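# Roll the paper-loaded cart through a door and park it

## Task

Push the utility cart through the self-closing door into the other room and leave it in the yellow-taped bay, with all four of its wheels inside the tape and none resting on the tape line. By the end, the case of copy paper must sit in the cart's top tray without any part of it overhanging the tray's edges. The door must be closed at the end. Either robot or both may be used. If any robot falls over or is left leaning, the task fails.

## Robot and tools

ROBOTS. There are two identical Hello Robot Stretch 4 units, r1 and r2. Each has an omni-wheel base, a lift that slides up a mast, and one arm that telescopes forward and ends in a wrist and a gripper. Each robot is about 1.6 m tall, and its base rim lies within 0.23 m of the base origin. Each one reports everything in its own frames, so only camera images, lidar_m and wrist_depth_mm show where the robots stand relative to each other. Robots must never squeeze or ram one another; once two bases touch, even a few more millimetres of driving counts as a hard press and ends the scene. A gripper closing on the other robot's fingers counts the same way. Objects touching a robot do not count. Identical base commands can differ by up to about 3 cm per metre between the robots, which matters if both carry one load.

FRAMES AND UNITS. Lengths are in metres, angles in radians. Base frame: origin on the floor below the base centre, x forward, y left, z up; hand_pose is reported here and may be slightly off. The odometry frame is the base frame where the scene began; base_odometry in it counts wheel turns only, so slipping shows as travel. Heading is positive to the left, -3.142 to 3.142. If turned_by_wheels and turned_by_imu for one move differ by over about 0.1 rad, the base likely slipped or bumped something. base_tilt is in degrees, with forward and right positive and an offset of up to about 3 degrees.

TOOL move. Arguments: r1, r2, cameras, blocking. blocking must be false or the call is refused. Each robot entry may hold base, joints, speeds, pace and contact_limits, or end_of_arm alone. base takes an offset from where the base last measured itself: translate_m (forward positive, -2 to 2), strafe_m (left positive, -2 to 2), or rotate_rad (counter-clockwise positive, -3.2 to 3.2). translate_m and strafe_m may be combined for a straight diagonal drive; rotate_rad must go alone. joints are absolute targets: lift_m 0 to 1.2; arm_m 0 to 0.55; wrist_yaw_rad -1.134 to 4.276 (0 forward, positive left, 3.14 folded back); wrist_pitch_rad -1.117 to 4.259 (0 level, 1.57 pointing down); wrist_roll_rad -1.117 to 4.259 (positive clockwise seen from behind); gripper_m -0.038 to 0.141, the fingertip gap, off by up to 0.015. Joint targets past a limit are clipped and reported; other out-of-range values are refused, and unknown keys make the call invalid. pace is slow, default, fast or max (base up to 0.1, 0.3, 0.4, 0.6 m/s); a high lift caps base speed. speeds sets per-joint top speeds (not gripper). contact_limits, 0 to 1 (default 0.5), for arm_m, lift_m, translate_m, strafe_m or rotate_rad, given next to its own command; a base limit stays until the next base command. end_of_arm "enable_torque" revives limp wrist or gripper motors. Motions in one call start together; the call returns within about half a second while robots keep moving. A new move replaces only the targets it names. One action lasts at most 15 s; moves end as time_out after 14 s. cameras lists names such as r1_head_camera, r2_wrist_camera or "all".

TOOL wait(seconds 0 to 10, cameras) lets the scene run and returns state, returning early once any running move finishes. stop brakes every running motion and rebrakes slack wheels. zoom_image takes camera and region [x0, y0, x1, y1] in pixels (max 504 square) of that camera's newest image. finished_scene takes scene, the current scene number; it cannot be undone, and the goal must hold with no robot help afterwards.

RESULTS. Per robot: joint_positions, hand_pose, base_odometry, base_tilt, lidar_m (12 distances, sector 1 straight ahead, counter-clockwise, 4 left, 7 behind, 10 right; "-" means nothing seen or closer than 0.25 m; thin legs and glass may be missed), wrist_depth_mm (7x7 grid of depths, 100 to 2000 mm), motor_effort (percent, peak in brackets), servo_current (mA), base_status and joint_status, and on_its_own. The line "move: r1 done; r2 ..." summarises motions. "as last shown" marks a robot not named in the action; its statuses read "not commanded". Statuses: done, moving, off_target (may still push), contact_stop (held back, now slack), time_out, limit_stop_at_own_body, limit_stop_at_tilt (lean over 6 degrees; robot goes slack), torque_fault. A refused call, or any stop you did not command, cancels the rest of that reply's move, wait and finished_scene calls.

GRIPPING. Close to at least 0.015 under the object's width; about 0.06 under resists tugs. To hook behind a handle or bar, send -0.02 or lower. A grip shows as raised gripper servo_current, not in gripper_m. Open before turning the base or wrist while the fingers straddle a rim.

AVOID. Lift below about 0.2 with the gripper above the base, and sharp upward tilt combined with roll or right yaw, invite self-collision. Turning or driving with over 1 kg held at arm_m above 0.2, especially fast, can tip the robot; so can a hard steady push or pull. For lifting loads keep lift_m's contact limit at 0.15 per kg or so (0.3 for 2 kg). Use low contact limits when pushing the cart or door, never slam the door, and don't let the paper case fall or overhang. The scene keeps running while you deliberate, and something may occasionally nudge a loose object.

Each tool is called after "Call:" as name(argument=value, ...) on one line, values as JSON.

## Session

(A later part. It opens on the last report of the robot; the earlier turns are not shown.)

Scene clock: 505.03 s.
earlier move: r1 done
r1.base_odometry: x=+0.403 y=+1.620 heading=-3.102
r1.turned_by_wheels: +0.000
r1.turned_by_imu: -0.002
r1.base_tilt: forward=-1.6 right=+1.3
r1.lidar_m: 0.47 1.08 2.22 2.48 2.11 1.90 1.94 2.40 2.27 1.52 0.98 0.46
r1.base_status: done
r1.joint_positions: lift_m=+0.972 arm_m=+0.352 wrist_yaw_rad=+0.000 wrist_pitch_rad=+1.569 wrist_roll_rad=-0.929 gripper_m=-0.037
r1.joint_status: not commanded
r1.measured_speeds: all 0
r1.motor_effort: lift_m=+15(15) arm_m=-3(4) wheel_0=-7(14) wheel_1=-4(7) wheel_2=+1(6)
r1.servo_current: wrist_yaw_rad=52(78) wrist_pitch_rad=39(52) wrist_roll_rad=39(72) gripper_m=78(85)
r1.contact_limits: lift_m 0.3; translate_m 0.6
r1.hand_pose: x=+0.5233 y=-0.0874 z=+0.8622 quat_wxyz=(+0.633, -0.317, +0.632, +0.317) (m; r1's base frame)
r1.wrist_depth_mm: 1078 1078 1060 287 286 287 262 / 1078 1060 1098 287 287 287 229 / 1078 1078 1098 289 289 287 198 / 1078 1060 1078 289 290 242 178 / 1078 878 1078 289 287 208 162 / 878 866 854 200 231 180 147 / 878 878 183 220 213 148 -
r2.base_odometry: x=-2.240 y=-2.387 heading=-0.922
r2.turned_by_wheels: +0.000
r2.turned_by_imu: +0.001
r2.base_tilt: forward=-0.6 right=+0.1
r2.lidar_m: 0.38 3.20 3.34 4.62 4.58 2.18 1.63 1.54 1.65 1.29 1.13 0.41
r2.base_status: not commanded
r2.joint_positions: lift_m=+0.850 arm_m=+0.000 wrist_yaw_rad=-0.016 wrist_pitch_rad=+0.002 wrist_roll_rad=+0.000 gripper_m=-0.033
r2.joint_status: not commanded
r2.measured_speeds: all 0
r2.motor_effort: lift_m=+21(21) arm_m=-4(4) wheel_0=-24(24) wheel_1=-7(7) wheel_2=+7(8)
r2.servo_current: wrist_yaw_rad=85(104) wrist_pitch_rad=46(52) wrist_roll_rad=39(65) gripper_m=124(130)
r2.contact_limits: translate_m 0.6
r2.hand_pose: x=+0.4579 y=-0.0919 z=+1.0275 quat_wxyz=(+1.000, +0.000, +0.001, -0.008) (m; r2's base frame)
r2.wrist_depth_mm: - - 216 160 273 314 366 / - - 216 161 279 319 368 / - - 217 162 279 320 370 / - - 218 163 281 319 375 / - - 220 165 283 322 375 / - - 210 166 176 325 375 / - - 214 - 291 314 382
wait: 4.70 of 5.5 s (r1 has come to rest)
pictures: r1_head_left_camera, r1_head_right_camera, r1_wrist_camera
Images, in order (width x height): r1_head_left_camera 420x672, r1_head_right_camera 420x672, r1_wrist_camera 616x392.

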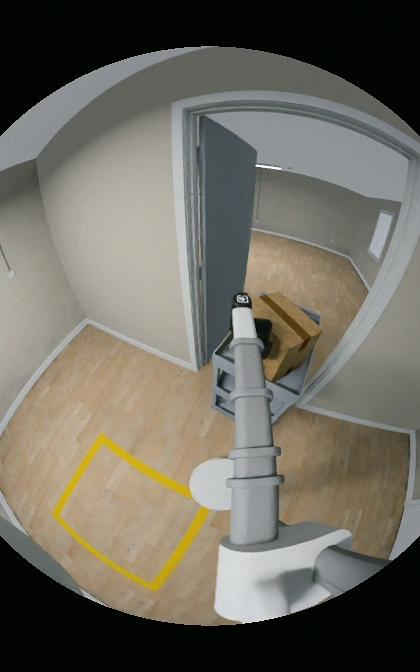

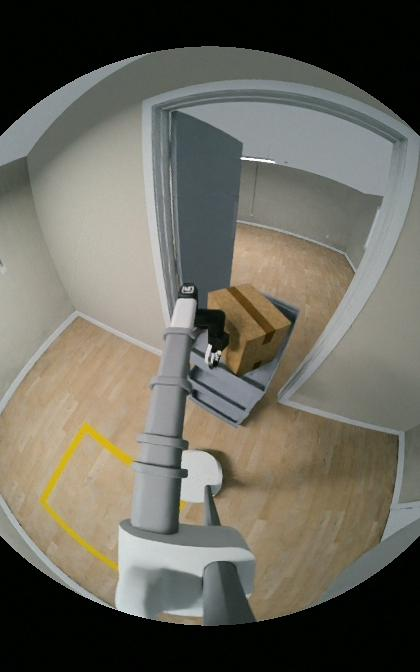

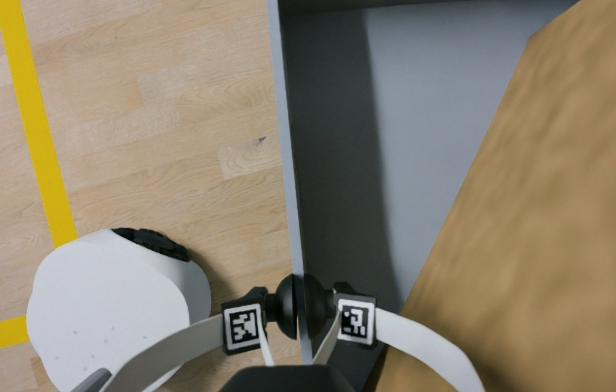

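Call:
move(blocking=false, r1={"base":{"translate_m":-0.35,"strafe_m":0.155},"pace":"slow","contact_limits":{"translate_m":0.6}})

Call:
wait(seconds=6)

Call:
move(blocking=false, r1={"base":{"translate_m":-0.744,"strafe_m":0.815},"pace":"slow","contact_limits":{"translate_m":0.6}})

Call:
wait(seconds=5, cameras=["r1_head_left_camera","r1_wrist_camera"])

Call:
wait(seconds=8, cameras=["r1_wrist_camera","r1_head_left_camera","r1_head_right_camera"])

Scene clock: 539.03 s.
move: r1 moving
r1.base_odometry: x=+0.416 y=+1.615 heading=-3.103
r1.turned_by_wheels: -0.001
r1.turned_by_imu: -0.001
r1.base_tilt: forward=-1.6 right=+1.3
r1.lidar_m: 0.52 1.11 2.24 2.47 2.09 1.88 1.93 2.42 2.27 1.50 0.96 0.47
r1.base_status: translate_m moving; strafe_m moving
r1.joint_positions: lift_m=+0.972 arm_m=+0.352 wrist_yaw_rad=+0.000 wrist_pitch_rad=+1.567 wrist_roll_rad=-0.929 gripper_m=-0.037
r1.joint_status: not commanded
r1.measured_speeds: translate_m=-0.048 strafe_m=+0.021 rotate_rad=+0.000 lift_m=+0.000 arm_m=+0.000 wrist_yaw_rad=+0.000 wrist_pitch_rad=-0.015 wrist_roll_rad=+0.000
r1.motor_effort: lift_m=+15(15) arm_m=-4(4) wheel_0=-12(12) wheel_1=-4(6) wheel_2=+4(4)
r1.servo_current: wrist_yaw_rad=65(65) wrist_pitch_rad=46(52) wrist_roll_rad=52(59) gripper_m=72(78)
r1.contact_limits: lift_m 0.3; translate_m 0.6
r1.hand_pose: x=+0.5239 y=-0.0874 z=+0.8622 quat_wxyz=(+0.633, -0.317, +0.631, +0.316) (m; r1's base frame)
r1.wrist_depth_mm: 1060 1042 1098 289 289 290 263 / 1078 1078 1078 290 290 290 234 / 1098 1098 1060 291 290 291 206 / 1060 1060 1060 291 290 251 183 / 1078 891 1078 1060 290 220 166 / 878 866 917 202 182 202 - / 854 854 176 290 222 148 -
r2: as last shown
r2.turned_by_imu: +0.000
r2.lidar_m: 0.40 3.20 3.31 4.65 4.59 2.19 1.61 1.54 1.62 1.28 1.16 0.40
r2.motor_effort: lift_m=+21(21) arm_m=-4(4) wheel_0=-23(24) wheel_1=-7(7) wheel_2=+7(8)
r2.servo_current: wrist_yaw_rad=91(98) wrist_pitch_rad=33(46) wrist_roll_rad=46(52) gripper_m=130(130)
r2.contact_limits: translate_m 0.6
r2.wrist_depth_mm: - - 215 160 273 314 368 / - - 217 161 279 317 368 / - - 217 163 279 319 368 / - - 218 163 281 320 373 / - - 219 165 282 320 375 / - - 211 166 176 324 379 / - - 213 - 293 314 384
pictures: none

Scene clock: 543.57 s.
earlier move: r1 done
r1.base_odometry: x=+0.758 y=+1.479 heading=-3.103
r1.turned_by_wheels: +0.000
r1.turned_by_imu: -0.001
r1.base_tilt: forward=-1.6 right=+1.3
r1.lidar_m: 0.48 1.57 2.43 2.45 1.69 1.52 1.55 1.94 2.30 2.13 1.36 0.44
r1.base_status: done
r1.joint_positions: lift_m=+0.972 arm_m=+0.352 wrist_yaw_rad=+0.000 wrist_pitch_rad=+1.568 wrist_roll_rad=-0.929 gripper_m=-0.037
r1.joint_status: not commanded
r1.measured_speeds: all 0
r1.motor_effort: lift_m=+15(15) arm_m=-4(4) wheel_0=-5(13) wheel_1=-4(7) wheel_2=+1(5)
r1.servo_current: wrist_yaw_rad=52(72) wrist_pitch_rad=39(52) wrist_roll_rad=39(65) gripper_m=72(85)
r1.contact_limits: lift_m 0.3; translate_m 0.6
r1.hand_pose: x=+0.5236 y=-0.0874 z=+0.8622 quat_wxyz=(+0.633, -0.317, +0.631, +0.316) (m; r1's base frame)
r1.wrist_depth_mm: 1078 1060 1060 289 287 287 286 / 1078 1060 1078 289 289 287 244 / 1078 1078 1078 289 287 289 216 / 1078 1078 1098 289 289 257 187 / 1078 878 1098 290 289 217 166 / 878 878 212 200 232 200 151 / 878 866 183 181 217 148 -
r2.base_odometry: x=-2.240 y=-2.387 heading=-0.922
r2.turned_by_wheels: +0.000
r2.turned_by_imu: +0.001
r2.base_tilt: forward=-0.6 right=+0.1
r2.lidar_m: 0.41 3.19 3.36 4.64 4.57 2.19 1.63 1.55 1.64 1.26 1.16 0.41
r2.base_status: not commanded
r2.joint_positions: lift_m=+0.850 arm_m=+0.000 wrist_yaw_rad=-0.016 wrist_pitch_rad=+0.002 wrist_roll_rad=+0.000 gripper_m=-0.033
r2.joint_status: not commanded
r2.measured_speeds: all 0
r2.motor_effort: lift_m=+21(21) arm_m=-4(4) wheel_0=-24(24) wheel_1=-7(7) wheel_2=+7(8)
r2.servo_current: wrist_yaw_rad=85(98) wrist_pitch_rad=39(46) wrist_roll_rad=46(59) gripper_m=124(130)
r2.contact_limits: translate_m 0.6
r2.hand_pose: x=+0.4579 y=-0.0919 z=+1.0275 quat_wxyz=(+1.000, +0.000, +0.001, -0.008) (m; r2's base frame)
r2.wrist_depth_mm: - - 215 160 273 314 368 / - - 216 160 279 319 368 / - - 217 163 279 320 373 / - - 218 164 281 320 375 / - - 219 165 283 320 375 / - - 211 167 177 324 379 / - - 213 - 294 312 384
wait: 4.53 of 6 s (r1 has come to rest)
pictures: none

Scene clock: 544.07 s.
move: r1 moving
r1.base_odometry: x=+0.768 y=+1.470 heading=-3.104
r1.turned_by_wheels: -0.001
r1.turned_by_imu: -0.001
r1.base_tilt: forward=-1.5 right=+1.3
r1.lidar_m: 0.50 1.57 2.41 2.45 1.68 1.50 1.54 1.94 2.31 2.16 1.38 0.45
r1.base_status: translate_m moving; strafe_m moving
r1.joint_positions: lift_m=+0.972 arm_m=+0.352 wrist_yaw_rad=+0.000 wrist_pitch_rad=+1.568 wrist_roll_rad=-0.929 gripper_m=-0.037
r1.joint_status: not commanded
r1.measured_speeds: translate_m=-0.034 strafe_m=+0.037 rotate_rad=+0.000 lift_m=+0.000 arm_m=+0.000 wrist_yaw_rad=+0.000 wrist_pitch_rad=+0.000 wrist_roll_rad=+0.000
r1.motor_effort: lift_m=+15(15) arm_m=-3(4) wheel_0=-14(14) wheel_1=+2(3) wheel_2=+1(4)
r1.servo_current: wrist_yaw_rad=33(59) wrist_pitch_rad=39(46) wrist_roll_rad=39(72) gripper_m=72(78)
r1.contact_limits: lift_m 0.3; translate_m 0.6
r1.hand_pose: x=+0.5236 y=-0.0874 z=+0.8622 quat_wxyz=(+0.633, -0.317, +0.631, +0.316) (m; r1's base frame)
r1.wrist_depth_mm: 1078 1078 1060 290 290 289 291 / 1078 1042 1078 289 290 290 254 / 1078 1060 1078 290 289 290 224 / 1060 1078 1060 289 290 268 196 / 1078 891 1078 1098 289 235 173 / 878 866 891 203 182 203 - / 866 854 177 220 226 155 -
r2: as last shown
r2.turned_by_imu: +0.000
r2.base_tilt: forward=-0.6 right=+0.2
r2.lidar_m: 0.41 3.19 3.35 4.63 4.57 2.21 1.61 1.55 1.64 1.29 1.15 0.40
r2.motor_effort: lift_m=+21(21) arm_m=-4(4) wheel_0=-23(24) wheel_1=-7(7) wheel_2=+7(7)
r2.servo_current: wrist_yaw_rad=85(91) wrist_pitch_rad=39(46) wrist_roll_rad=46(59) gripper_m=117(130)
r2.contact_limits: translate_m 0.6
r2.wrist_depth_mm: - - 215 160 273 315 370 / - - 216 161 278 317 368 / - - 217 162 281 317 370 / - - 219 163 282 319 373 / - - 220 165 283 320 375 / - - 210 167 177 322 377 / - - 213 - 294 312 384
pictures: none

Scene clock: 549.07 s.
earlier move: r1 moving
r1.base_odometry: x=+1.110 y=+1.122 heading=-3.104
r1.turned_by_wheels: +0.000
r1.turned_by_imu: -0.002
r1.base_tilt: forward=-1.6 right=+1.3
r1.lidar_m: 0.49 2.14 2.18 1.85 1.20 1.07 1.11 1.36 2.49 2.52 0.61 0.37
r1.base_status: translate_m moving; strafe_m moving
r1.joint_positions: lift_m=+0.972 arm_m=+0.352 wrist_yaw_rad=+0.000 wrist_pitch_rad=+1.570 wrist_roll_rad=-0.929 gripper_m=-0.037
r1.joint_status: not commanded
r1.measured_speeds: translate_m=-0.068 strafe_m=+0.075 rotate_rad=-0.003 lift_m=+0.000 arm_m=+0.000 wrist_yaw_rad=+0.000 wrist_pitch_rad=+0.000 wrist_roll_rad=+0.000
r1.motor_effort: lift_m=+15(15) arm_m=-4(4) wheel_0=-12(15) wheel_1=+1(5) wheel_2=+0(4)
r1.servo_current: wrist_yaw_rad=52(72) wrist_pitch_rad=39(52) wrist_roll_rad=59(72) gripper_m=72(85)
r1.contact_limits: lift_m 0.3; translate_m 0.6
r1.hand_pose: x=+0.5230 y=-0.0874 z=+0.8622 quat_wxyz=(+0.632, -0.317, +0.632, +0.317) (m; r1's base frame)
r1.wrist_depth_mm: 1060 1098 1060 1060 1060 - - / 1060 1078 1060 1078 287 286 - / 1078 1078 1078 1078 289 287 286 / 1098 1078 1078 1078 290 289 287 / 1098 931 1078 1078 289 289 232 / 878 878 187 202 268 233 192 / 854 878 175 290 179 140 -
r2.base_odometry: x=-2.240 y=-2.387 heading=-0.922
r2.turned_by_wheels: +0.000
r2.turned_by_imu: +0.001
r2.base_tilt: forward=-0.6 right=+0.1
r2.lidar_m: 0.41 3.18 3.33 4.67 4.55 2.20 1.60 1.53 1.64 1.28 1.15 0.41
r2.base_status: not commanded
r2.joint_positions: lift_m=+0.850 arm_m=+0.000 wrist_yaw_rad=-0.016 wrist_pitch_rad=+0.002 wrist_roll_rad=+0.000 gripper_m=-0.033
r2.joint_status: not commanded
r2.measured_speeds: all 0
r2.motor_effort: lift_m=+21(21) arm_m=-4(4) wheel_0=-24(24) wheel_1=-7(7) wheel_2=+7(8)
r2.servo_current: wrist_yaw_rad=91(104) wrist_pitch_rad=33(46) wrist_roll_rad=59(59) gripper_m=124(137)
r2.contact_limits: translate_m 0.6
r2.hand_pose: x=+0.4579 y=-0.0919 z=+1.0275 quat_wxyz=(+1.000, +0.000, +0.001, -0.008) (m; r2's base frame)
r2.wrist_depth_mm: - - 215 160 273 317 368 / - - 216 161 278 317 368 / - - 216 162 279 320 370 / - - 218 163 281 320 375 / - - 219 165 282 324 377 / - - 209 166 177 324 377 / - - 214 - 291 310 384
wait: 5.00 s; no rest
pictures: r1_head_left_camera, r1_wrist_camera
Images, in order (width x height): r1_head_left_camera 420x672, r1_wrist_camera 616x392.

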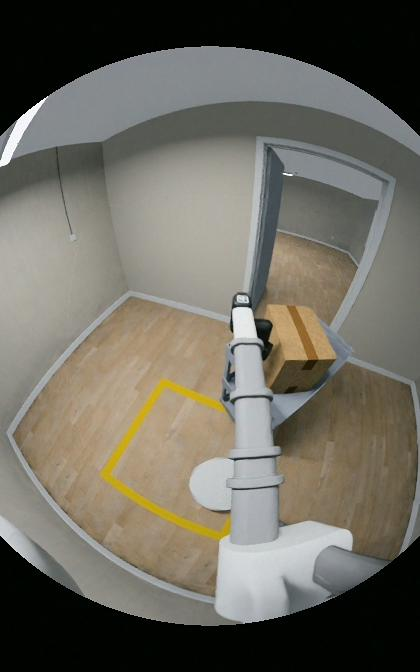

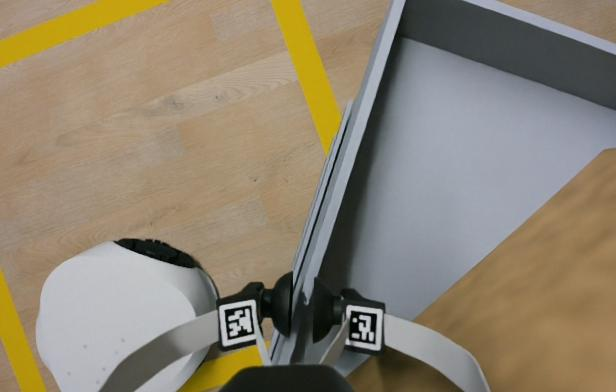

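Scene clock: 555.87 s.
earlier move: r1 done
r1.base_odometry: x=+1.533 y=+0.693 heading=-3.104
r1.turned_by_wheels: +0.000
r1.turned_by_imu: -0.002
r1.base_tilt: forward=-1.6 right=+1.3
r1.lidar_m: 0.42 2.14 1.95 0.96 0.60 0.53 0.55 0.70 1.44 2.82 0.37 0.27
r1.base_status: done
r1.joint_positions: lift_m=+0.972 arm_m=+0.352 wrist_yaw_rad=+0.000 wrist_pitch_rad=+1.572 wrist_roll_rad=-0.929 gripper_m=-0.037
r1.joint_status: not commanded
r1.measured_speeds: all 0
r1.motor_effort: lift_m=+15(15) arm_m=-3(4) wheel_0=-8(15) wheel_1=+2(5) wheel_2=-2(4)
r1.servo_current: wrist_yaw_rad=46(72) wrist_pitch_rad=46(52) wrist_roll_rad=52(72) gripper_m=72(85)
r1.contact_limits: lift_m 0.3; translate_m 0.6
r1.hand_pose: x=+0.5226 y=-0.0874 z=+0.8622 quat_wxyz=(+0.632, -0.317, +0.632, +0.317) (m; r1's base frame)
r1.wrist_depth_mm: 1078 1060 1078 1060 1060 1078 1078 / 1098 1060 1098 1060 1060 262 - / 1098 1060 1078 1078 539 289 - / 1098 1078 1098 1098 289 290 289 / 1098 878 1078 289 289 290 290 / 866 878 183 210 290 289 281 / 878 152 239 291 181 213 221
r2.base_odometry: x=-2.240 y=-2.387 heading=-0.922
r2.turned_by_wheels: +0.000
r2.turned_by_imu: +0.001
r2.base_tilt: forward=-0.6 right=+0.1
r2.lidar_m: 0.41 3.18 3.31 4.63 4.58 2.18 1.60 1.54 1.62 1.28 1.15 0.39
r2.base_status: not commanded
r2.joint_positions: lift_m=+0.850 arm_m=+0.000 wrist_yaw_rad=-0.016 wrist_pitch_rad=+0.002 wrist_roll_rad=+0.000 gripper_m=-0.033
r2.joint_status: not commanded
r2.measured_speeds: all 0
r2.motor_effort: lift_m=+21(21) arm_m=-4(5) wheel_0=-24(24) wheel_1=-7(7) wheel_2=+7(8)
r2.servo_current: wrist_yaw_rad=78(104) wrist_pitch_rad=39(46) wrist_roll_rad=59(65) gripper_m=117(137)
r2.contact_limits: translate_m 0.6
r2.hand_pose: x=+0.4579 y=-0.0919 z=+1.0275 quat_wxyz=(+1.000, +0.000, +0.001, -0.008) (m; r2's base frame)
r2.wrist_depth_mm: - - 215 160 273 317 368 / - - 216 161 279 315 366 / - - 218 162 279 320 370 / - - 217 163 281 319 375 / - - 219 165 282 324 377 / - - 211 166 177 322 379 / - - 214 - 293 312 382
wait: 6.80 of 8 s (r1 has come to rest)
pictures: r1_head_left_camera, r1_head_right_camera, r1_wrist_camera
Images, in order (width x height): r1_head_left_camera 420x672, r1_head_right_camera 420x672, r1_wrist_camera 616x392.

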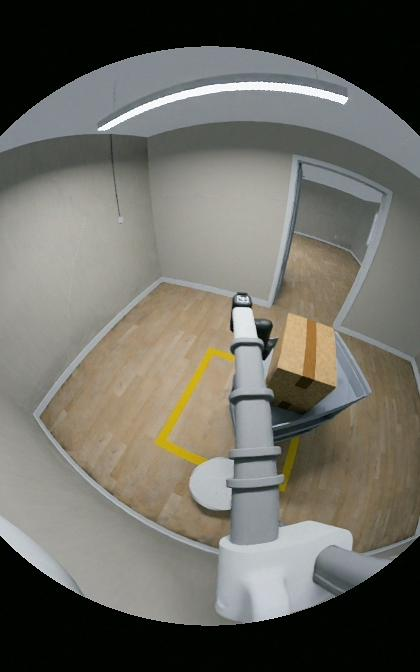

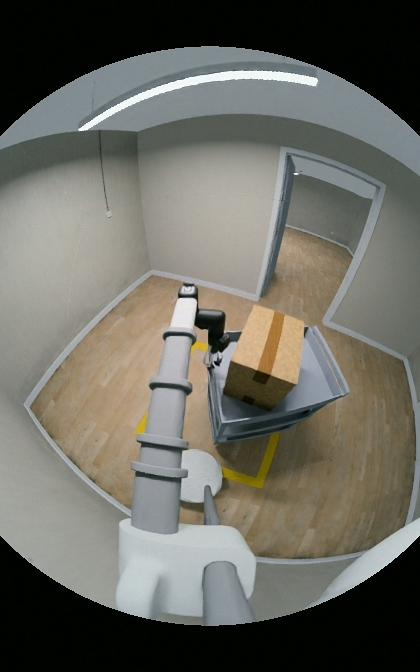

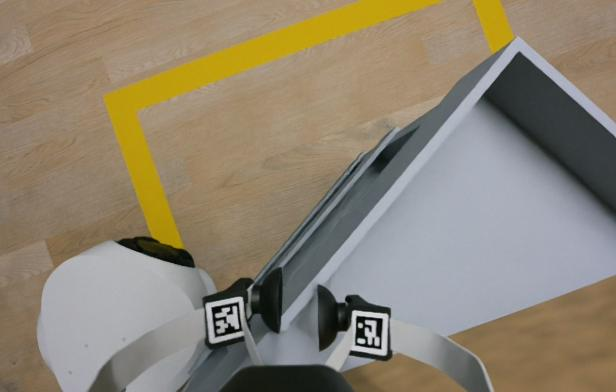

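Call:
move(blocking=false, r1={"base":{"strafe_m":0.2},"pace":"slow","contact_limits":{"strafe_m":0.6}}, r2={"base":{"translate_m":0.22,"strafe_m":0.06},"pace":"slow","contact_limits":{"translate_m":0.6}})

Call:
wait(seconds=1.9)

Call:
wait(seconds=2)

Call:
wait(seconds=0.3, cameras=["r1_wrist_camera","r1_head_left_camera","r1_head_right_camera","r2_wrist_camera","r2_head_camera"])

Scene clock: 583.10 s.
move: r1 moving; r2 moving
r1.base_odometry: x=+1.533 y=+0.678 heading=-3.105
r1.turned_by_wheels: -0.001
r1.turned_by_imu: -0.002
r1.base_tilt: forward=-1.6 right=+1.3
r1.lidar_m: 0.45 2.14 1.94 0.97 0.57 0.53 0.54 0.70 1.44 2.84 0.38 0.26
r1.base_status: strafe_m moving
r1.joint_positions: lift_m=+0.972 arm_m=+0.352 wrist_yaw_rad=+0.000 wrist_pitch_rad=+1.572 wrist_roll_rad=-0.929 gripper_m=-0.037
r1.joint_status: not commanded
r1.measured_speeds: translate_m=+0.000 strafe_m=+0.055 rotate_rad=+0.000 lift_m=+0.000 arm_m=+0.000 wrist_yaw_rad=+0.000 wrist_pitch_rad=+0.000 wrist_roll_rad=+0.000
r1.motor_effort: lift_m=+15(15) arm_m=-4(4) wheel_0=-17(17) wheel_1=+4(6) wheel_2=-6(6)
r1.servo_current: wrist_yaw_rad=65(65) wrist_pitch_rad=39(46) wrist_roll_rad=59(59) gripper_m=72(78)
r1.contact_limits: lift_m 0.3; strafe_m 0.6
r1.hand_pose: x=+0.5226 y=-0.0874 z=+0.8622 quat_wxyz=(+0.632, -0.317, +0.632, +0.317) (m; r1's base frame)
r1.wrist_depth_mm: 1098 1078 1078 1098 1060 1060 1042 / 1060 1078 1078 1078 1078 270 - / 1078 1078 1098 1060 778 289 - / 1098 1078 1078 1078 273 291 290 / 1098 878 1078 298 291 291 290 / 878 866 185 202 291 290 287 / 878 153 248 222 178 230 227
r2.base_odometry: x=-2.230 y=-2.395 heading=-0.924
r2.turned_by_wheels: -0.001
r2.turned_by_imu: -0.001
r2.base_tilt: forward=-0.6 right=+0.1
r2.lidar_m: 0.40 3.15 3.31 4.61 4.58 2.23 1.62 1.53 1.65 1.27 1.11 0.40
r2.base_status: translate_m moving; strafe_m moving
r2.joint_positions: lift_m=+0.850 arm_m=+0.000 wrist_yaw_rad=-0.016 wrist_pitch_rad=+0.002 wrist_roll_rad=+0.000 gripper_m=-0.033
r2.joint_status: not commanded
r2.measured_speeds: translate_m=+0.048 strafe_m=+0.013 rotate_rad=+0.000 lift_m=+0.000 arm_m=+0.000 wrist_yaw_rad=+0.000 wrist_pitch_rad=+0.000 wrist_roll_rad=+0.000
r2.motor_effort: lift_m=+21(21) arm_m=-4(4) wheel_0=-16(22) wheel_1=+3(5) wheel_2=-8(9)
r2.servo_current: wrist_yaw_rad=91(91) wrist_pitch_rad=39(46) wrist_roll_rad=52(59) gripper_m=130(130)
r2.contact_limits: translate_m 0.6
r2.hand_pose: x=+0.4579 y=-0.0919 z=+1.0275 quat_wxyz=(+1.000, +0.000, +0.001, -0.008) (m; r2's base frame)
r2.wrist_depth_mm: - - 215 163 277 314 359 / - - 217 165 277 314 353 / - - 219 161 279 315 364 / - - 219 162 281 315 366 / - - 220 164 278 319 368 / - - 212 165 176 320 373 / - - 215 - 290 307 377
pictures: none

Scene clock: 585.00 s.
earlier move: r1 moving; r2 moving
r1.base_odometry: x=+1.540 y=+0.505 heading=-3.105
r1.turned_by_wheels: +0.001
r1.turned_by_imu: +0.000
r1.base_tilt: forward=-1.6 right=+1.3
r1.lidar_m: 0.36 1.96 1.76 0.86 0.54 0.47 0.47 0.60 1.26 0.77 0.32 0.25
r1.base_status: strafe_m moving
r1.joint_positions: lift_m=+0.972 arm_m=+0.352 wrist_yaw_rad=+0.000 wrist_pitch_rad=+1.576 wrist_roll_rad=-0.929 gripper_m=-0.037
r1.joint_status: not commanded
r1.measured_speeds: translate_m=+0.001 strafe_m=+0.056 rotate_rad=-0.003 lift_m=+0.000 arm_m=+0.000 wrist_yaw_rad=+0.000 wrist_pitch_rad=+0.000 wrist_roll_rad=+0.000
r1.motor_effort: lift_m=+15(15) arm_m=+4(4) wheel_0=-7(19) wheel_1=+2(7) wheel_2=-4(8)
r1.servo_current: wrist_yaw_rad=52(91) wrist_pitch_rad=39(52) wrist_roll_rad=39(78) gripper_m=52(78)
r1.contact_limits: lift_m 0.3; strafe_m 0.6
r1.hand_pose: x=+0.5214 y=-0.0874 z=+0.8622 quat_wxyz=(+0.631, -0.316, +0.634, +0.318) (m; r1's base frame)
r1.wrist_depth_mm: 1078 1078 1060 1098 1078 1060 1078 / 1078 1078 1060 1078 1078 1078 1078 / 1118 1078 1098 1078 1078 1078 225 / 1098 1098 1078 1098 310 271 - / 1098 917 1060 946 262 291 293 / 891 878 185 198 293 296 293 / 878 878 225 151 177 294 293
r2.base_odometry: x=-2.089 y=-2.504 heading=-0.922
r2.turned_by_wheels: +0.002
r2.turned_by_imu: +0.001
r2.base_tilt: forward=-0.7 right=+0.1
r2.lidar_m: 0.39 3.01 3.16 4.33 4.61 2.51 1.79 1.72 1.66 1.25 0.87 0.49
r2.base_status: translate_m moving; strafe_m moving
r2.joint_positions: lift_m=+0.850 arm_m=+0.000 wrist_yaw_rad=-0.001 wrist_pitch_rad=+0.002 wrist_roll_rad=+0.000 gripper_m=-0.034
r2.joint_status: not commanded
r2.measured_speeds: translate_m=+0.086 strafe_m=+0.024 rotate_rad=+0.004 lift_m=+0.000 arm_m=+0.000 wrist_yaw_rad=+0.011 wrist_pitch_rad=+0.000 wrist_roll_rad=+0.000
r2.motor_effort: lift_m=+21(21) arm_m=-4(4) wheel_0=+2(22) wheel_1=+4(7) wheel_2=-4(9)
r2.servo_current: wrist_yaw_rad=52(104) wrist_pitch_rad=39(46) wrist_roll_rad=46(59) gripper_m=111(130)
r2.contact_limits: translate_m 0.6
r2.hand_pose: x=+0.4592 y=-0.0878 z=+1.0275 quat_wxyz=(+1.000, +0.000, +0.001, -0.001) (m; r2's base frame)
r2.wrist_depth_mm: - - 230 160 252 266 278 / - - 231 160 254 266 278 / - - 234 162 256 268 281 / - - 234 163 256 271 282 / - - 236 164 258 271 285 / - - 185 166 180 274 285 / - - 236 - 264 276 289
wait: 1.90 s; no rest
pictures: none

Scene clock: 585.73 s.
earlier move: r1 done; r2 moving
r1.base_odometry: x=+1.540 y=+0.493 heading=-3.104
r1.turned_by_wheels: +0.001
r1.turned_by_imu: +0.001
r1.base_tilt: forward=-1.6 right=+1.3
r1.lidar_m: 0.25 1.93 1.75 0.80 0.53 0.47 0.48 0.62 1.26 0.72 0.34 0.25
r1.base_status: done
r1.joint_positions: lift_m=+0.972 arm_m=+0.352 wrist_yaw_rad=+0.000 wrist_pitch_rad=+1.576 wrist_roll_rad=-0.929 gripper_m=-0.037
r1.joint_status: not commanded
r1.measured_speeds: all 0
r1.motor_effort: lift_m=+15(15) arm_m=+3(4) wheel_0=-3(19) wheel_1=+3(7) wheel_2=-3(8)
r1.servo_current: wrist_yaw_rad=46(91) wrist_pitch_rad=46(59) wrist_roll_rad=46(78) gripper_m=52(78)
r1.contact_limits: lift_m 0.3; strafe_m 0.6
r1.hand_pose: x=+0.5214 y=-0.0874 z=+0.8622 quat_wxyz=(+0.631, -0.316, +0.634, +0.318) (m; r1's base frame)
r1.wrist_depth_mm: 1098 1078 1078 1098 1078 1078 1078 / 1078 1098 1078 1060 1078 1078 1060 / 1078 1078 1078 1078 1098 1098 1078 / 1098 1078 1098 1060 544 260 - / 1078 946 1078 854 259 293 293 / 878 878 185 199 294 293 294 / 866 150 224 183 176 296 293
r2.base_odometry: x=-2.060 y=-2.526 heading=-0.922
r2.turned_by_wheels: +0.000
r2.turned_by_imu: +0.000
r2.base_tilt: forward=-0.6 right=+0.1
r2.lidar_m: 0.40 2.98 3.11 4.27 4.60 2.50 1.84 1.77 1.64 1.21 0.78 0.51
r2.base_status: translate_m moving; strafe_m moving
r2.joint_positions: lift_m=+0.850 arm_m=+0.000 wrist_yaw_rad=+0.000 wrist_pitch_rad=+0.002 wrist_roll_rad=+0.000 gripper_m=-0.034
r2.joint_status: not commanded
r2.measured_speeds: translate_m=+0.013 strafe_m=+0.003 rotate_rad=+0.001 lift_m=+0.000 arm_m=+0.000 wrist_yaw_rad=+0.001 wrist_pitch_rad=+0.000 wrist_roll_rad=+0.000
r2.motor_effort: lift_m=+21(21) arm_m=-4(4) wheel_0=-3(22) wheel_1=+1(7) wheel_2=-1(9)
r2.servo_current: wrist_yaw_rad=46(104) wrist_pitch_rad=39(46) wrist_roll_rad=52(59) gripper_m=117(130)
r2.contact_limits: translate_m 0.6
r2.hand_pose: x=+0.4593 y=-0.0875 z=+1.0275 quat_wxyz=(+1.000, +0.000, +0.001, +0.000) (m; r2's base frame)
r2.wrist_depth_mm: - - 232 160 249 259 268 / - - 233 161 251 260 268 / - - 235 163 252 263 271 / - - 236 163 253 263 273 / - - 237 165 255 265 273 / - - 185 166 180 267 276 / - - 238 - 259 266 278
wait: 0.73 of 2 s (r1 has come to rest)
pictures: none

Scene clock: 586.03 s.
earlier move: r2 moving
r1.base_odometry: x=+1.540 y=+0.493 heading=-3.104
r1.turned_by_wheels: +0.000
r1.turned_by_imu: +0.000
r1.base_tilt: forward=-1.6 right=+1.3
r1.lidar_m: 0.28 1.92 1.75 0.83 0.52 0.46 0.46 0.64 1.26 0.74 0.33 0.25
r1.base_status: done
r1.joint_positions: lift_m=+0.972 arm_m=+0.352 wrist_yaw_rad=+0.000 wrist_pitch_rad=+1.576 wrist_roll_rad=-0.929 gripper_m=-0.037
r1.joint_status: not commanded
r1.measured_speeds: all 0
r1.motor_effort: lift_m=+15(15) arm_m=+4(4) wheel_0=-2(19) wheel_1=+3(7) wheel_2=-3(8)
r1.servo_current: wrist_yaw_rad=46(91) wrist_pitch_rad=46(59) wrist_roll_rad=39(78) gripper_m=59(78)
r1.contact_limits: lift_m 0.3; strafe_m 0.6
r1.hand_pose: x=+0.5214 y=-0.0874 z=+0.8622 quat_wxyz=(+0.631, -0.316, +0.634, +0.318) (m; r1's base frame)
r1.wrist_depth_mm: 1098 1098 1060 1060 1078 1060 1078 / 1098 1078 1060 1078 1078 1060 1078 / 1078 1118 1078 1078 1078 1098 1060 / 1078 1078 1098 1078 539 260 - / 1098 946 1078 640 260 291 293 / 904 878 185 199 296 293 293 / 891 150 226 183 177 293 294
r2.base_odometry: x=-2.059 y=-2.526 heading=-0.922
r2.turned_by_wheels: +0.000
r2.turned_by_imu: +0.000
r2.base_tilt: forward=-0.6 right=+0.1
r2.lidar_m: 0.40 2.97 3.11 4.26 4.64 2.53 1.82 1.76 1.67 1.24 0.83 0.50
r2.base_status: translate_m moving; strafe_m moving
r2.joint_positions: lift_m=+0.850 arm_m=+0.000 wrist_yaw_rad=+0.000 wrist_pitch_rad=+0.002 wrist_roll_rad=+0.000 gripper_m=-0.034
r2.joint_status: not commanded
r2.measured_speeds: all 0
r2.motor_effort: lift_m=+21(21) arm_m=-4(4) wheel_0=+3(22) wheel_1=+4(7) wheel_2=+0(9)
r2.servo_current: wrist_yaw_rad=39(104) wrist_pitch_rad=33(46) wrist_roll_rad=39(59) gripper_m=117(130)
r2.contact_limits: translate_m 0.6
r2.hand_pose: x=+0.4593 y=-0.0875 z=+1.0275 quat_wxyz=(+1.000, +0.000, +0.001, +0.000) (m; r2's base frame)
r2.wrist_depth_mm: - - 232 160 250 259 267 / - - 233 161 250 260 268 / - - 236 163 253 260 271 / - - 236 164 254 265 270 / - - 236 164 254 265 274 / - - 185 166 180 267 277 / - - 237 - 259 265 278
wait: 0.30 s; no rest
pictures: r1_head_left_camera, r1_head_right_camera, r1_wrist_camera, r2_head_camera, r2_wrist_camera
Images, in order (width x height): r1_head_left_camera 420x672, r1_head_right_camera 420x672, r1_wrist_camera 616x392, r2_head_camera 420x560, r2_wrist_camera 616x392.

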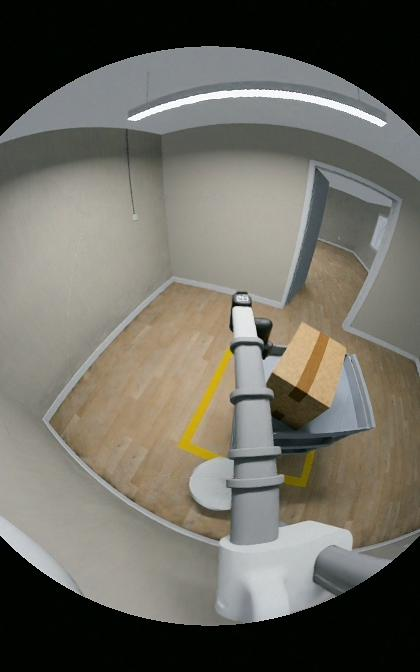

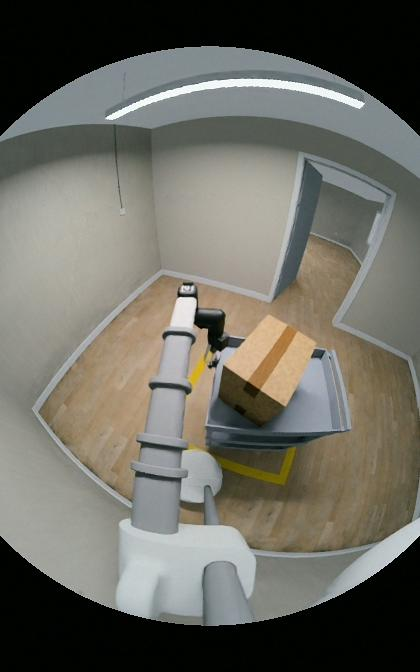

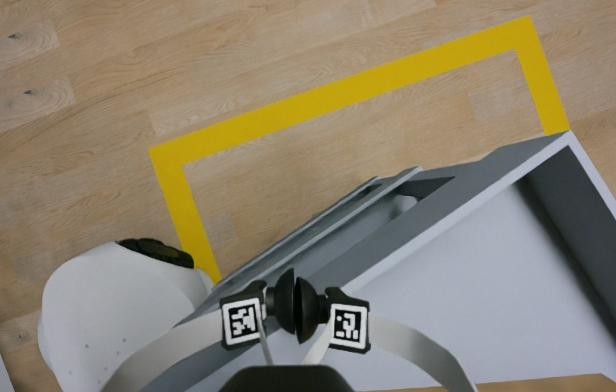

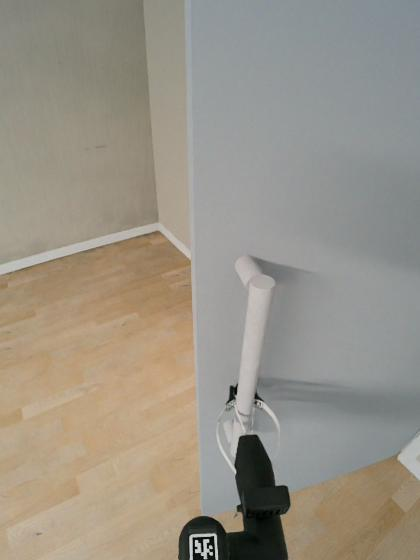

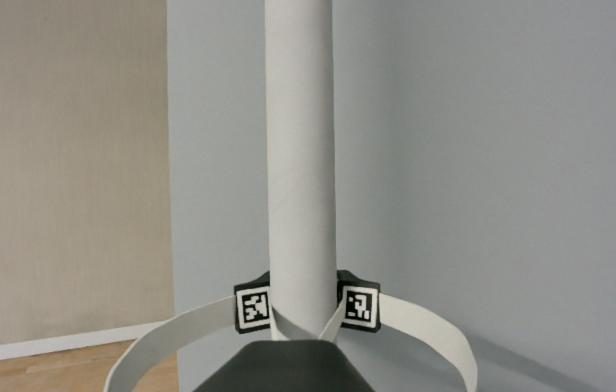

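Call:
move(blocking=false, r1={"joints":{"gripper_m":0.05}}, r2={"base":{"translate_m":0.27,"strafe_m":-0.04},"pace":"slow","contact_limits":{"translate_m":0.6}})

Call:
wait(seconds=1)

Call:
move(blocking=false, r1={"joints":{"lift_m":1.13}})

Call:
wait(seconds=1.6)

Call:
wait(seconds=1.0)

Call:
move(blocking=false, r1={"joints":{"wrist_roll_rad":0.0}})

Call:
wait(seconds=1.5, cameras=["r1_wrist_camera","r1_head_right_camera","r1_head_left_camera","r2_wrist_camera","r2_head_camera"])

Scene clock: 613.43 s.
earlier move: r2 done
move: r1 moving; r2 moving
r1.base_odometry: x=+1.540 y=+0.493 heading=-3.104
r1.turned_by_wheels: +0.000
r1.turned_by_imu: +0.000
r1.base_tilt: forward=-1.6 right=+1.3
r1.lidar_m: 0.25 1.93 1.76 0.84 0.52 0.46 0.47 0.61 1.25 0.73 0.32 0.25
r1.base_status: not commanded
r1.joint_positions: lift_m=+0.972 arm_m=+0.352 wrist_yaw_rad=+0.000 wrist_pitch_rad=+1.576 wrist_roll_rad=-0.929 gripper_m=-0.012
r1.joint_status: gripper_m moving
r1.measured_speeds: all 0
r1.motor_effort: lift_m=+13(15) arm_m=+4(4) wheel_0=-3(3) wheel_1=+3(3) wheel_2=-3(3)
r1.servo_current: wrist_yaw_rad=39(72) wrist_pitch_rad=39(52) wrist_roll_rad=59(59) gripper_m=85(85)
r1.contact_limits: lift_m 0.3; strafe_m 0.6
r1.hand_pose: x=+0.5214 y=-0.0874 z=+0.8623 quat_wxyz=(+0.631, -0.316, +0.634, +0.318) (m; r1's base frame)
r1.wrist_depth_mm: 1098 1078 1060 1078 1078 1060 1078 / 1078 1078 1098 1078 1078 1078 1078 / 1078 1098 1078 1060 1060 1060 1060 / 1098 1078 1042 1078 539 276 - / 1078 917 1098 627 257 294 296 / 878 878 190 200 298 297 294 / 866 878 228 156 173 296 297
r2.base_odometry: x=-2.053 y=-2.537 heading=-0.921
r2.turned_by_wheels: +0.001
r2.turned_by_imu: +0.001
r2.base_tilt: forward=-0.7 right=+0.1
r2.lidar_m: 0.41 2.96 3.08 4.21 4.63 2.52 1.87 1.78 1.66 1.22 0.82 0.49
r2.base_status: translate_m moving; strafe_m moving
r2.joint_positions: lift_m=+0.850 arm_m=+0.000 wrist_yaw_rad=+0.001 wrist_pitch_rad=+0.002 wrist_roll_rad=+0.000 gripper_m=-0.034
r2.joint_status: not commanded
r2.measured_speeds: translate_m=+0.049 strafe_m=-0.007 rotate_rad=+0.000 lift_m=+0.000 arm_m=+0.000 wrist_yaw_rad=+0.008 wrist_pitch_rad=+0.000 wrist_roll_rad=+0.000
r2.motor_effort: lift_m=+21(21) arm_m=-4(4) wheel_0=+4(7) wheel_1=+5(6) wheel_2=-5(6)
r2.servo_current: wrist_yaw_rad=52(52) wrist_pitch_rad=46(46) wrist_roll_rad=46(59) gripper_m=117(124)
r2.contact_limits: translate_m 0.6
r2.hand_pose: x=+0.4594 y=-0.0871 z=+1.0275 quat_wxyz=(+1.000, +0.000, +0.001, +0.001) (m; r2's base frame)
r2.wrist_depth_mm: - - 233 160 248 256 265 / - - 235 161 250 257 265 / - - 236 161 250 259 266 / - - 236 162 251 260 267 / - - 238 164 253 262 270 / - - 185 164 178 265 272 / - - 241 - 258 263 273
pictures: none

Scene clock: 614.43 s.
earlier move: r1 moving; r2 moving
r1.base_odometry: x=+1.540 y=+0.493 heading=-3.104
r1.turned_by_wheels: +0.000
r1.turned_by_imu: +0.000
r1.base_tilt: forward=-1.6 right=+1.3
r1.lidar_m: 0.25 1.94 1.75 0.84 0.53 0.47 0.48 0.63 1.25 0.74 0.32 0.25
r1.base_status: not commanded
r1.joint_positions: lift_m=+0.973 arm_m=+0.352 wrist_yaw_rad=+0.000 wrist_pitch_rad=+1.575 wrist_roll_rad=-0.929 gripper_m=+0.050
r1.joint_status: gripper_m moving
r1.measured_speeds: all 0
r1.motor_effort: lift_m=+13(15) arm_m=+4(4) wheel_0=-2(3) wheel_1=+3(3) wheel_2=-3(3)
r1.servo_current: wrist_yaw_rad=46(72) wrist_pitch_rad=46(52) wrist_roll_rad=52(59) gripper_m=39(91)
r1.contact_limits: lift_m 0.3; strafe_m 0.6
r1.hand_pose: x=+0.5216 y=-0.0874 z=+0.8623 quat_wxyz=(+0.631, -0.316, +0.634, +0.317) (m; r1's base frame)
r1.wrist_depth_mm: 1078 1078 1098 1098 1078 1078 1078 / 1060 1078 1078 1078 1078 1078 1078 / 1078 1078 1078 1078 1078 1060 1078 / 1078 1118 1098 1078 488 274 - / 1118 931 1078 866 257 298 296 / 891 866 192 199 296 297 297 / 866 878 187 163 168 296 297
r2.base_odometry: x=-2.010 y=-2.614 heading=-0.920
r2.turned_by_wheels: +0.002
r2.turned_by_imu: +0.003
r2.base_tilt: forward=-0.7 right=+0.0
r2.lidar_m: 0.38 2.88 3.03 4.19 4.67 2.59 1.92 1.84 1.58 1.16 0.71 0.49
r2.base_status: translate_m moving; strafe_m moving
r2.joint_positions: lift_m=+0.850 arm_m=+0.000 wrist_yaw_rad=+0.017 wrist_pitch_rad=+0.002 wrist_roll_rad=+0.000 gripper_m=-0.034
r2.joint_status: not commanded
r2.measured_speeds: translate_m=+0.099 strafe_m=-0.012 rotate_rad=+0.000 lift_m=+0.000 arm_m=+0.000 wrist_yaw_rad=+0.013 wrist_pitch_rad=+0.000 wrist_roll_rad=+0.000
r2.motor_effort: lift_m=+21(21) arm_m=-4(5) wheel_0=+18(20) wheel_1=+5(8) wheel_2=+3(6)
r2.servo_current: wrist_yaw_rad=98(98) wrist_pitch_rad=46(46) wrist_roll_rad=59(59) gripper_m=104(124)
r2.contact_limits: translate_m 0.6
r2.hand_pose: x=+0.4608 y=-0.0825 z=+1.0275 quat_wxyz=(+1.000, +0.000, +0.001, +0.009) (m; r2's base frame)
r2.wrist_depth_mm: - - 239 236 237 236 236 / - - 239 238 238 238 237 / - - 242 240 241 239 238 / - - 243 241 241 241 241 / - - 244 167 243 241 242 / - - 178 167 243 244 243 / - - 247 - 245 244 244
wait: 1.00 s; no rest
pictures: none

Scene clock: 614.93 s.
earlier move: r1 done; r2 moving
move: r1 moving
r1.base_odometry: x=+1.540 y=+0.493 heading=-3.104
r1.turned_by_wheels: +0.000
r1.turned_by_imu: +0.000
r1.base_tilt: forward=-1.6 right=+1.3
r1.lidar_m: 0.28 1.96 1.76 0.82 0.53 0.46 0.48 0.61 1.27 0.72 0.32 0.25
r1.base_status: not commanded
r1.joint_positions: lift_m=+1.009 arm_m=+0.352 wrist_yaw_rad=+0.000 wrist_pitch_rad=+1.572 wrist_roll_rad=-0.929 gripper_m=+0.050
r1.joint_status: lift_m moving; the others done
r1.measured_speeds: translate_m=+0.000 strafe_m=+0.000 rotate_rad=-0.001 lift_m=+0.147 arm_m=+0.000 wrist_yaw_rad=+0.000 wrist_pitch_rad=-0.007 wrist_roll_rad=+0.000
r1.motor_effort: lift_m=+25(25) arm_m=+3(4) wheel_0=+0(3) wheel_1=+2(3) wheel_2=-1(3)
r1.servo_current: wrist_yaw_rad=33(59) wrist_pitch_rad=39(52) wrist_roll_rad=46(52) gripper_m=33(46)
r1.contact_limits: strafe_m 0.6
r1.hand_pose: x=+0.5225 y=-0.0874 z=+0.8993 quat_wxyz=(+0.632, -0.317, +0.633, +0.317) (m; r1's base frame)
r1.wrist_depth_mm: 1098 1118 1098 1078 1098 1098 1098 / 1118 1118 1118 1118 1098 1118 1098 / 1118 1118 1118 1118 1098 1118 1098 / 1138 1118 1138 1098 878 303 - / 1118 904 1098 931 297 319 - / 904 904 194 300 192 322 319 / 1118 904 252 143 320 320 320
r2.base_odometry: x=-1.986 y=-2.658 heading=-0.919
r2.turned_by_wheels: +0.001
r2.turned_by_imu: +0.003
r2.base_tilt: forward=-0.7 right=+0.0
r2.lidar_m: 0.40 2.84 2.98 4.17 4.71 2.66 1.97 1.89 1.52 1.12 0.68 0.48
r2.base_status: translate_m moving; strafe_m moving
r2.joint_positions: lift_m=+0.850 arm_m=+0.000 wrist_yaw_rad=+0.024 wrist_pitch_rad=+0.002 wrist_roll_rad=+0.000 gripper_m=-0.034
r2.joint_status: not commanded
r2.measured_speeds: translate_m=+0.097 strafe_m=-0.014 rotate_rad=-0.002 lift_m=+0.000 arm_m=+0.000 wrist_yaw_rad=+0.023 wrist_pitch_rad=+0.000 wrist_roll_rad=+0.000
r2.motor_effort: lift_m=+21(21) arm_m=-4(4) wheel_0=+23(26) wheel_1=+8(9) wheel_2=+6(6)
r2.servo_current: wrist_yaw_rad=143(150) wrist_pitch_rad=46(46) wrist_roll_rad=52(52) gripper_m=98(111)
r2.contact_limits: translate_m 0.6
r2.hand_pose: x=+0.4614 y=-0.0804 z=+1.0275 quat_wxyz=(+1.000, +0.000, +0.001, +0.012) (m; r2's base frame)
r2.wrist_depth_mm: - - 165 233 229 225 221 / - - 168 234 230 226 224 / - - 243 236 233 228 224 / - - 244 237 234 229 224 / - - 245 237 236 230 228 / - - 176 178 235 231 229 / - - 250 - 136 232 229
pictures: none

Scene clock: 616.17 s.
earlier move: r1 done; r2 moving
r1.base_odometry: x=+1.540 y=+0.493 heading=-3.104
r1.turned_by_wheels: +0.000
r1.turned_by_imu: +0.000
r1.base_tilt: forward=-1.6 right=+1.3
r1.lidar_m: 0.25 1.94 1.73 0.85 0.51 0.47 0.49 0.61 1.28 0.74 0.33 0.25
r1.base_status: not commanded
r1.joint_positions: lift_m=+1.129 arm_m=+0.352 wrist_yaw_rad=+0.000 wrist_pitch_rad=+1.572 wrist_roll_rad=-0.929 gripper_m=+0.050
r1.joint_status: all done
r1.measured_speeds: all 0
r1.motor_effort: lift_m=+25(28) arm_m=+4(4) wheel_0=+0(3) wheel_1=+1(3) wheel_2=-1(3)
r1.servo_current: wrist_yaw_rad=52(72) wrist_pitch_rad=39(52) wrist_roll_rad=52(59) gripper_m=46(52)
r1.contact_limits: strafe_m 0.6
r1.hand_pose: x=+0.5225 y=-0.0874 z=+1.0193 quat_wxyz=(+0.632, -0.317, +0.633, +0.317) (m; r1's base frame)
r1.wrist_depth_mm: 1229 1229 1229 1255 1255 1229 1229 / 1229 1205 1205 1229 1205 1229 1229 / 1229 1229 1229 1205 1229 1229 1229 / 1255 1229 1229 1229 445 1255 1205 / 1229 1008 1255 442 445 445 1229 / 1229 1042 195 449 192 442 - / 1205 445 362 143 353 347 368
r2.base_odometry: x=-1.933 y=-2.755 heading=-0.919
r2.turned_by_wheels: +0.000
r2.turned_by_imu: +0.051
r2.base_tilt: forward=-0.7 right=+0.0
r2.lidar_m: 0.38 2.73 2.92 4.19 4.80 2.70 2.04 2.00 1.37 1.01 0.58 0.49
r2.base_status: translate_m moving; strafe_m moving
r2.joint_positions: lift_m=+0.850 arm_m=+0.000 wrist_yaw_rad=+0.026 wrist_pitch_rad=+0.002 wrist_roll_rad=+0.000 gripper_m=-0.034
r2.joint_status: not commanded
r2.measured_speeds: translate_m=+0.049 strafe_m=-0.005 rotate_rad=+0.000 lift_m=+0.000 arm_m=+0.000 wrist_yaw_rad=+0.000 wrist_pitch_rad=+0.000 wrist_roll_rad=+0.000
r2.motor_effort: lift_m=+21(21) arm_m=-4(4) wheel_0=+19(28) wheel_1=+8(9) wheel_2=+13(13)
r2.servo_current: wrist_yaw_rad=169(176) wrist_pitch_rad=46(46) wrist_roll_rad=39(52) gripper_m=91(111)
r2.contact_limits: translate_m 0.6
r2.hand_pose: x=+0.4615 y=-0.0798 z=+1.0275 quat_wxyz=(+1.000, +0.000, +0.001, +0.013) (m; r2's base frame)
r2.wrist_depth_mm: - - 253 228 221 206 198 / - - 254 229 223 208 199 / - - 256 231 223 209 200 / - - 258 232 225 211 202 / - - 259 204 225 211 202 / - - 177 180 223 213 204 / - - 1983 - 225 211 205
wait: 1.23 of 1.6 s (r1 has come to rest)
pictures: none

Scene clock: 616.93 s.
earlier move: r2 done
r1.base_odometry: x=+1.540 y=+0.493 heading=-3.104
r1.turned_by_wheels: +0.000
r1.turned_by_imu: +0.000
r1.base_tilt: forward=-1.6 right=+1.3
r1.lidar_m: 0.26 1.94 1.73 0.81 0.53 0.47 0.49 0.59 1.26 0.75 0.30 0.25
r1.base_status: not commanded
r1.joint_positions: lift_m=+1.129 arm_m=+0.352 wrist_yaw_rad=+0.000 wrist_pitch_rad=+1.572 wrist_roll_rad=-0.929 gripper_m=+0.050
r1.joint_status: all done
r1.measured_speeds: all 0
r1.motor_effort: lift_m=+25(28) arm_m=+4(4) wheel_0=+1(3) wheel_1=+1(3) wheel_2=-1(3)
r1.servo_current: wrist_yaw_rad=46(72) wrist_pitch_rad=46(52) wrist_roll_rad=33(59) gripper_m=46(52)
r1.contact_limits: strafe_m 0.6
r1.hand_pose: x=+0.5225 y=-0.0874 z=+1.0193 quat_wxyz=(+0.632, -0.317, +0.633, +0.317) (m; r1's base frame)
r1.wrist_depth_mm: 1255 1229 1229 1205 1205 1255 1205 / 1229 1229 1255 1229 1229 1229 1255 / 1255 1255 1229 1229 1205 1229 1229 / 1255 1229 1255 1229 442 1229 1205 / 1255 1025 1229 445 445 445 1255 / 1255 1025 195 445 192 445 - / 1229 449 359 143 355 347 366
r2.base_odometry: x=-1.927 y=-2.765 heading=-0.919
r2.turned_by_wheels: +0.000
r2.turned_by_imu: +0.003
r2.base_tilt: forward=-0.7 right=+0.0
r2.lidar_m: 0.42 2.72 2.91 4.20 4.78 2.68 2.04 2.00 1.37 1.03 0.56 0.46
r2.base_status: done
r2.joint_positions: lift_m=+0.850 arm_m=+0.000 wrist_yaw_rad=+0.026 wrist_pitch_rad=+0.002 wrist_roll_rad=+0.000 gripper_m=-0.034
r2.joint_status: not commanded
r2.measured_speeds: all 0
r2.on_its_own: wrist_yaw_rad is at rest, and its servo_current (156 mA) is outside its rest range (0 to 104 mA)
r2.motor_effort: lift_m=+21(21) arm_m=-4(4) wheel_0=+17(28) wheel_1=+4(9) wheel_2=+12(13)
r2.servo_current: wrist_yaw_rad=156(176) wrist_pitch_rad=39(46) wrist_roll_rad=52(65) gripper_m=91(111)
r2.contact_limits: translate_m 0.6
r2.hand_pose: x=+0.4615 y=-0.0798 z=+1.0275 quat_wxyz=(+1.000, +0.000, +0.001, +0.013) (m; r2's base frame)
r2.wrist_depth_mm: - - 256 166 220 206 196 / - - 257 230 221 206 198 / - - 257 230 222 208 198 / - - 259 233 224 209 200 / - - 260 204 225 211 201 / - - 178 167 222 212 202 / - - - - 226 209 202
wait: 0.77 of 1 s (r2 has come to rest)
pictures: none

Scene clock: 617.43 s.
move: r1 moving
r1.base_odometry: x=+1.540 y=+0.493 heading=-3.104
r1.turned_by_wheels: +0.000
r1.turned_by_imu: +0.000
r1.base_tilt: forward=-1.6 right=+1.3
r1.lidar_m: 0.25 1.93 1.75 0.83 0.52 0.47 0.48 0.60 1.25 0.74 0.31 0.25
r1.base_status: not commanded
r1.joint_positions: lift_m=+1.129 arm_m=+0.352 wrist_yaw_rad=+0.000 wrist_pitch_rad=+1.572 wrist_roll_rad=-0.350 gripper_m=+0.050
r1.joint_status: wrist_roll_rad moving
r1.measured_speeds: translate_m=+0.000 strafe_m=+0.000 rotate_rad=+0.000 lift_m=+0.000 arm_m=+0.000 wrist_yaw_rad=+0.000 wrist_pitch_rad=+0.000 wrist_roll_rad=+1.817
r1.motor_effort: lift_m=+25(25) arm_m=+4(4) wheel_0=+0(1) wheel_1=+1(1) wheel_2=-1(1)
r1.servo_current: wrist_yaw_rad=59(59) wrist_pitch_rad=46(46) wrist_roll_rad=72(104) gripper_m=46(46)
r1.contact_limits: strafe_m 0.6
r1.hand_pose: x=+0.5225 y=-0.0874 z=+1.0193 quat_wxyz=(+0.696, -0.123, +0.697, +0.123) (m; r1's base frame)
r1.wrist_depth_mm: 1229 1205 1255 1229 1229 1229 1229 / 1229 1229 1229 1205 1255 1205 1229 / 1205 1229 1255 1229 449 1229 1229 / 1255 1205 1229 1229 445 449 445 / 1255 1229 1229 445 445 402 317 / 1229 1255 195 449 193 296 249 / 1229 1025 1025 143 276 225 211
r2.base_odometry: x=-1.927 y=-2.765 heading=-0.919
r2.turned_by_wheels: +0.000
r2.turned_by_imu: +0.000
r2.base_tilt: forward=-0.6 right=+0.0
r2.lidar_m: 0.40 2.72 2.94 4.19 4.79 2.66 2.06 2.00 1.36 1.01 0.60 0.47
r2.base_status: not commanded
r2.joint_positions: lift_m=+0.850 arm_m=+0.000 wrist_yaw_rad=+0.026 wrist_pitch_rad=+0.002 wrist_roll_rad=+0.000 gripper_m=-0.034
r2.joint_status: not commanded
r2.measured_speeds: all 0
r2.motor_effort: lift_m=+21(21) arm_m=-4(4) wheel_0=+16(17) wheel_1=+4(4) wheel_2=+12(12)
r2.servo_current: wrist_yaw_rad=176(182) wrist_pitch_rad=39(46) wrist_roll_rad=46(59) gripper_m=91(98)
r2.contact_limits: translate_m 0.6
r2.hand_pose: x=+0.4615 y=-0.0798 z=+1.0275 quat_wxyz=(+1.000, +0.000, +0.001, +0.013) (m; r2's base frame)
r2.wrist_depth_mm: - - 256 167 220 206 196 / - - 258 229 220 207 198 / - - 258 229 222 208 198 / - - 259 233 224 210 200 / - - 262 205 226 211 200 / - - 178 167 221 212 202 / - - - - 225 208 203
pictures: none

Scene clock: 618.10 s.
earlier move: r1 done
r1.base_odometry: x=+1.540 y=+0.493 heading=-3.104
r1.turned_by_wheels: +0.000
r1.turned_by_imu: +0.000
r1.base_tilt: forward=-1.6 right=+1.3
r1.lidar_m: 0.25 1.93 1.75 0.80 0.52 0.46 0.48 0.62 1.26 0.74 0.32 0.25
r1.base_status: not commanded
r1.joint_positions: lift_m=+1.129 arm_m=+0.352 wrist_yaw_rad=+0.000 wrist_pitch_rad=+1.572 wrist_roll_rad=-0.002 gripper_m=+0.050
r1.joint_status: all done
r1.measured_speeds: all 0
r1.motor_effort: lift_m=+25(25) arm_m=+4(4) wheel_0=+0(1) wheel_1=+1(1) wheel_2=-1(1)
r1.servo_current: wrist_yaw_rad=39(65) wrist_pitch_rad=39(52) wrist_roll_rad=52(104) gripper_m=39(46)
r1.contact_limits: strafe_m 0.6
r1.hand_pose: x=+0.5225 y=-0.0874 z=+1.0193 quat_wxyz=(+0.707, -0.001, +0.708, +0.001) (m; r1's base frame)
r1.wrist_depth_mm: 1229 1229 1205 1229 1229 1205 1229 / 1229 1229 1255 1229 1229 1229 - / 1229 1255 1229 1281 445 445 290 / 1229 1229 1229 1229 445 347 244 / 1229 1205 1255 1255 445 285 216 / 1229 1229 194 445 193 236 190 / 1229 1229 1042 155 257 188 169
r2.base_odometry: x=-1.927 y=-2.765 heading=-0.919
r2.turned_by_wheels: +0.000
r2.turned_by_imu: +0.000
r2.base_tilt: forward=-0.6 right=+0.0
r2.lidar_m: 0.38 2.73 2.94 4.20 4.79 2.71 2.04 2.01 1.36 1.03 0.58 0.47
r2.base_status: not commanded
r2.joint_positions: lift_m=+0.850 arm_m=+0.000 wrist_yaw_rad=+0.026 wrist_pitch_rad=+0.002 wrist_roll_rad=+0.000 gripper_m=-0.034
r2.joint_status: not commanded
r2.measured_speeds: all 0
r2.on_its_own: wrist_yaw_rad is at rest, and its servo_current (176 mA) is outside its rest range (0 to 104 mA)
r2.motor_effort: lift_m=+21(21) arm_m=-4(5) wheel_0=+16(17) wheel_1=+4(4) wheel_2=+12(12)
r2.servo_current: wrist_yaw_rad=176(182) wrist_pitch_rad=39(46) wrist_roll_rad=33(65) gripper_m=91(98)
r2.contact_limits: translate_m 0.6
r2.hand_pose: x=+0.4615 y=-0.0798 z=+1.0275 quat_wxyz=(+1.000, +0.000, +0.001, +0.013) (m; r2's base frame)
r2.wrist_depth_mm: - - 255 167 220 206 196 / - - 257 229 220 206 198 / - - 257 231 223 208 199 / - - 258 232 224 209 200 / - - 260 204 226 211 201 / - - 178 167 222 212 203 / - - - - 226 208 202
wait: 0.67 of 1.5 s (r1 has come to rest)
pictures: r1_head_left_camera, r1_head_right_camera, r1_wrist_camera, r2_head_camera, r2_wrist_camera
Images, in order (width x height): r1_head_left_camera 420x672, r1_head_right_camera 420x672, r1_wrist_camera 616x392, r2_head_camera 420x560, r2_wrist_camera 616x392.

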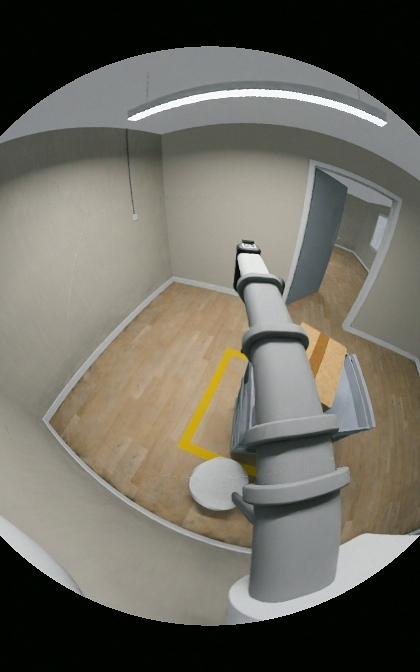

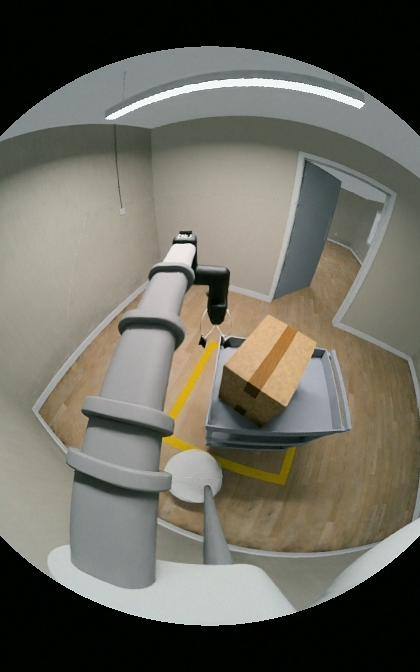

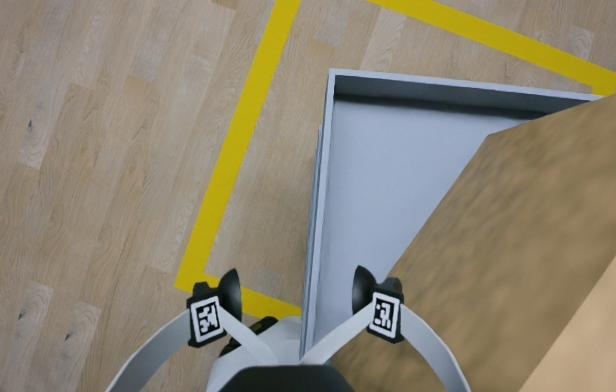

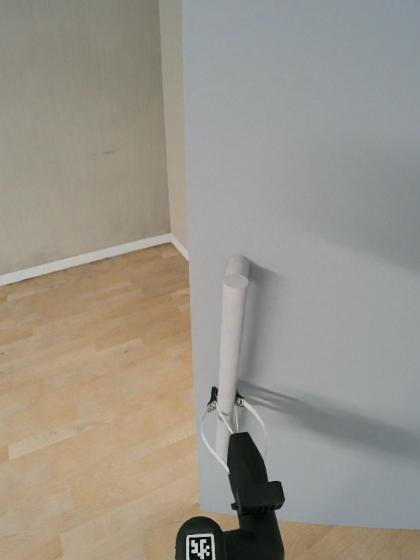

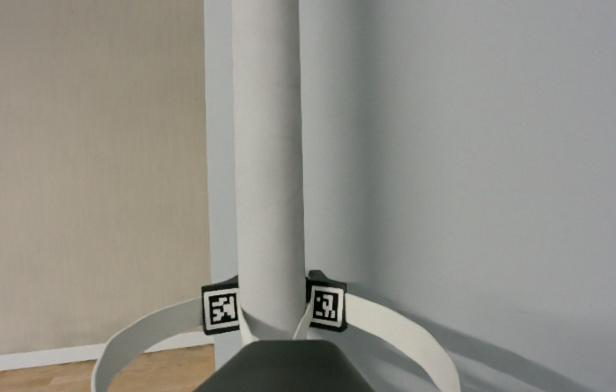

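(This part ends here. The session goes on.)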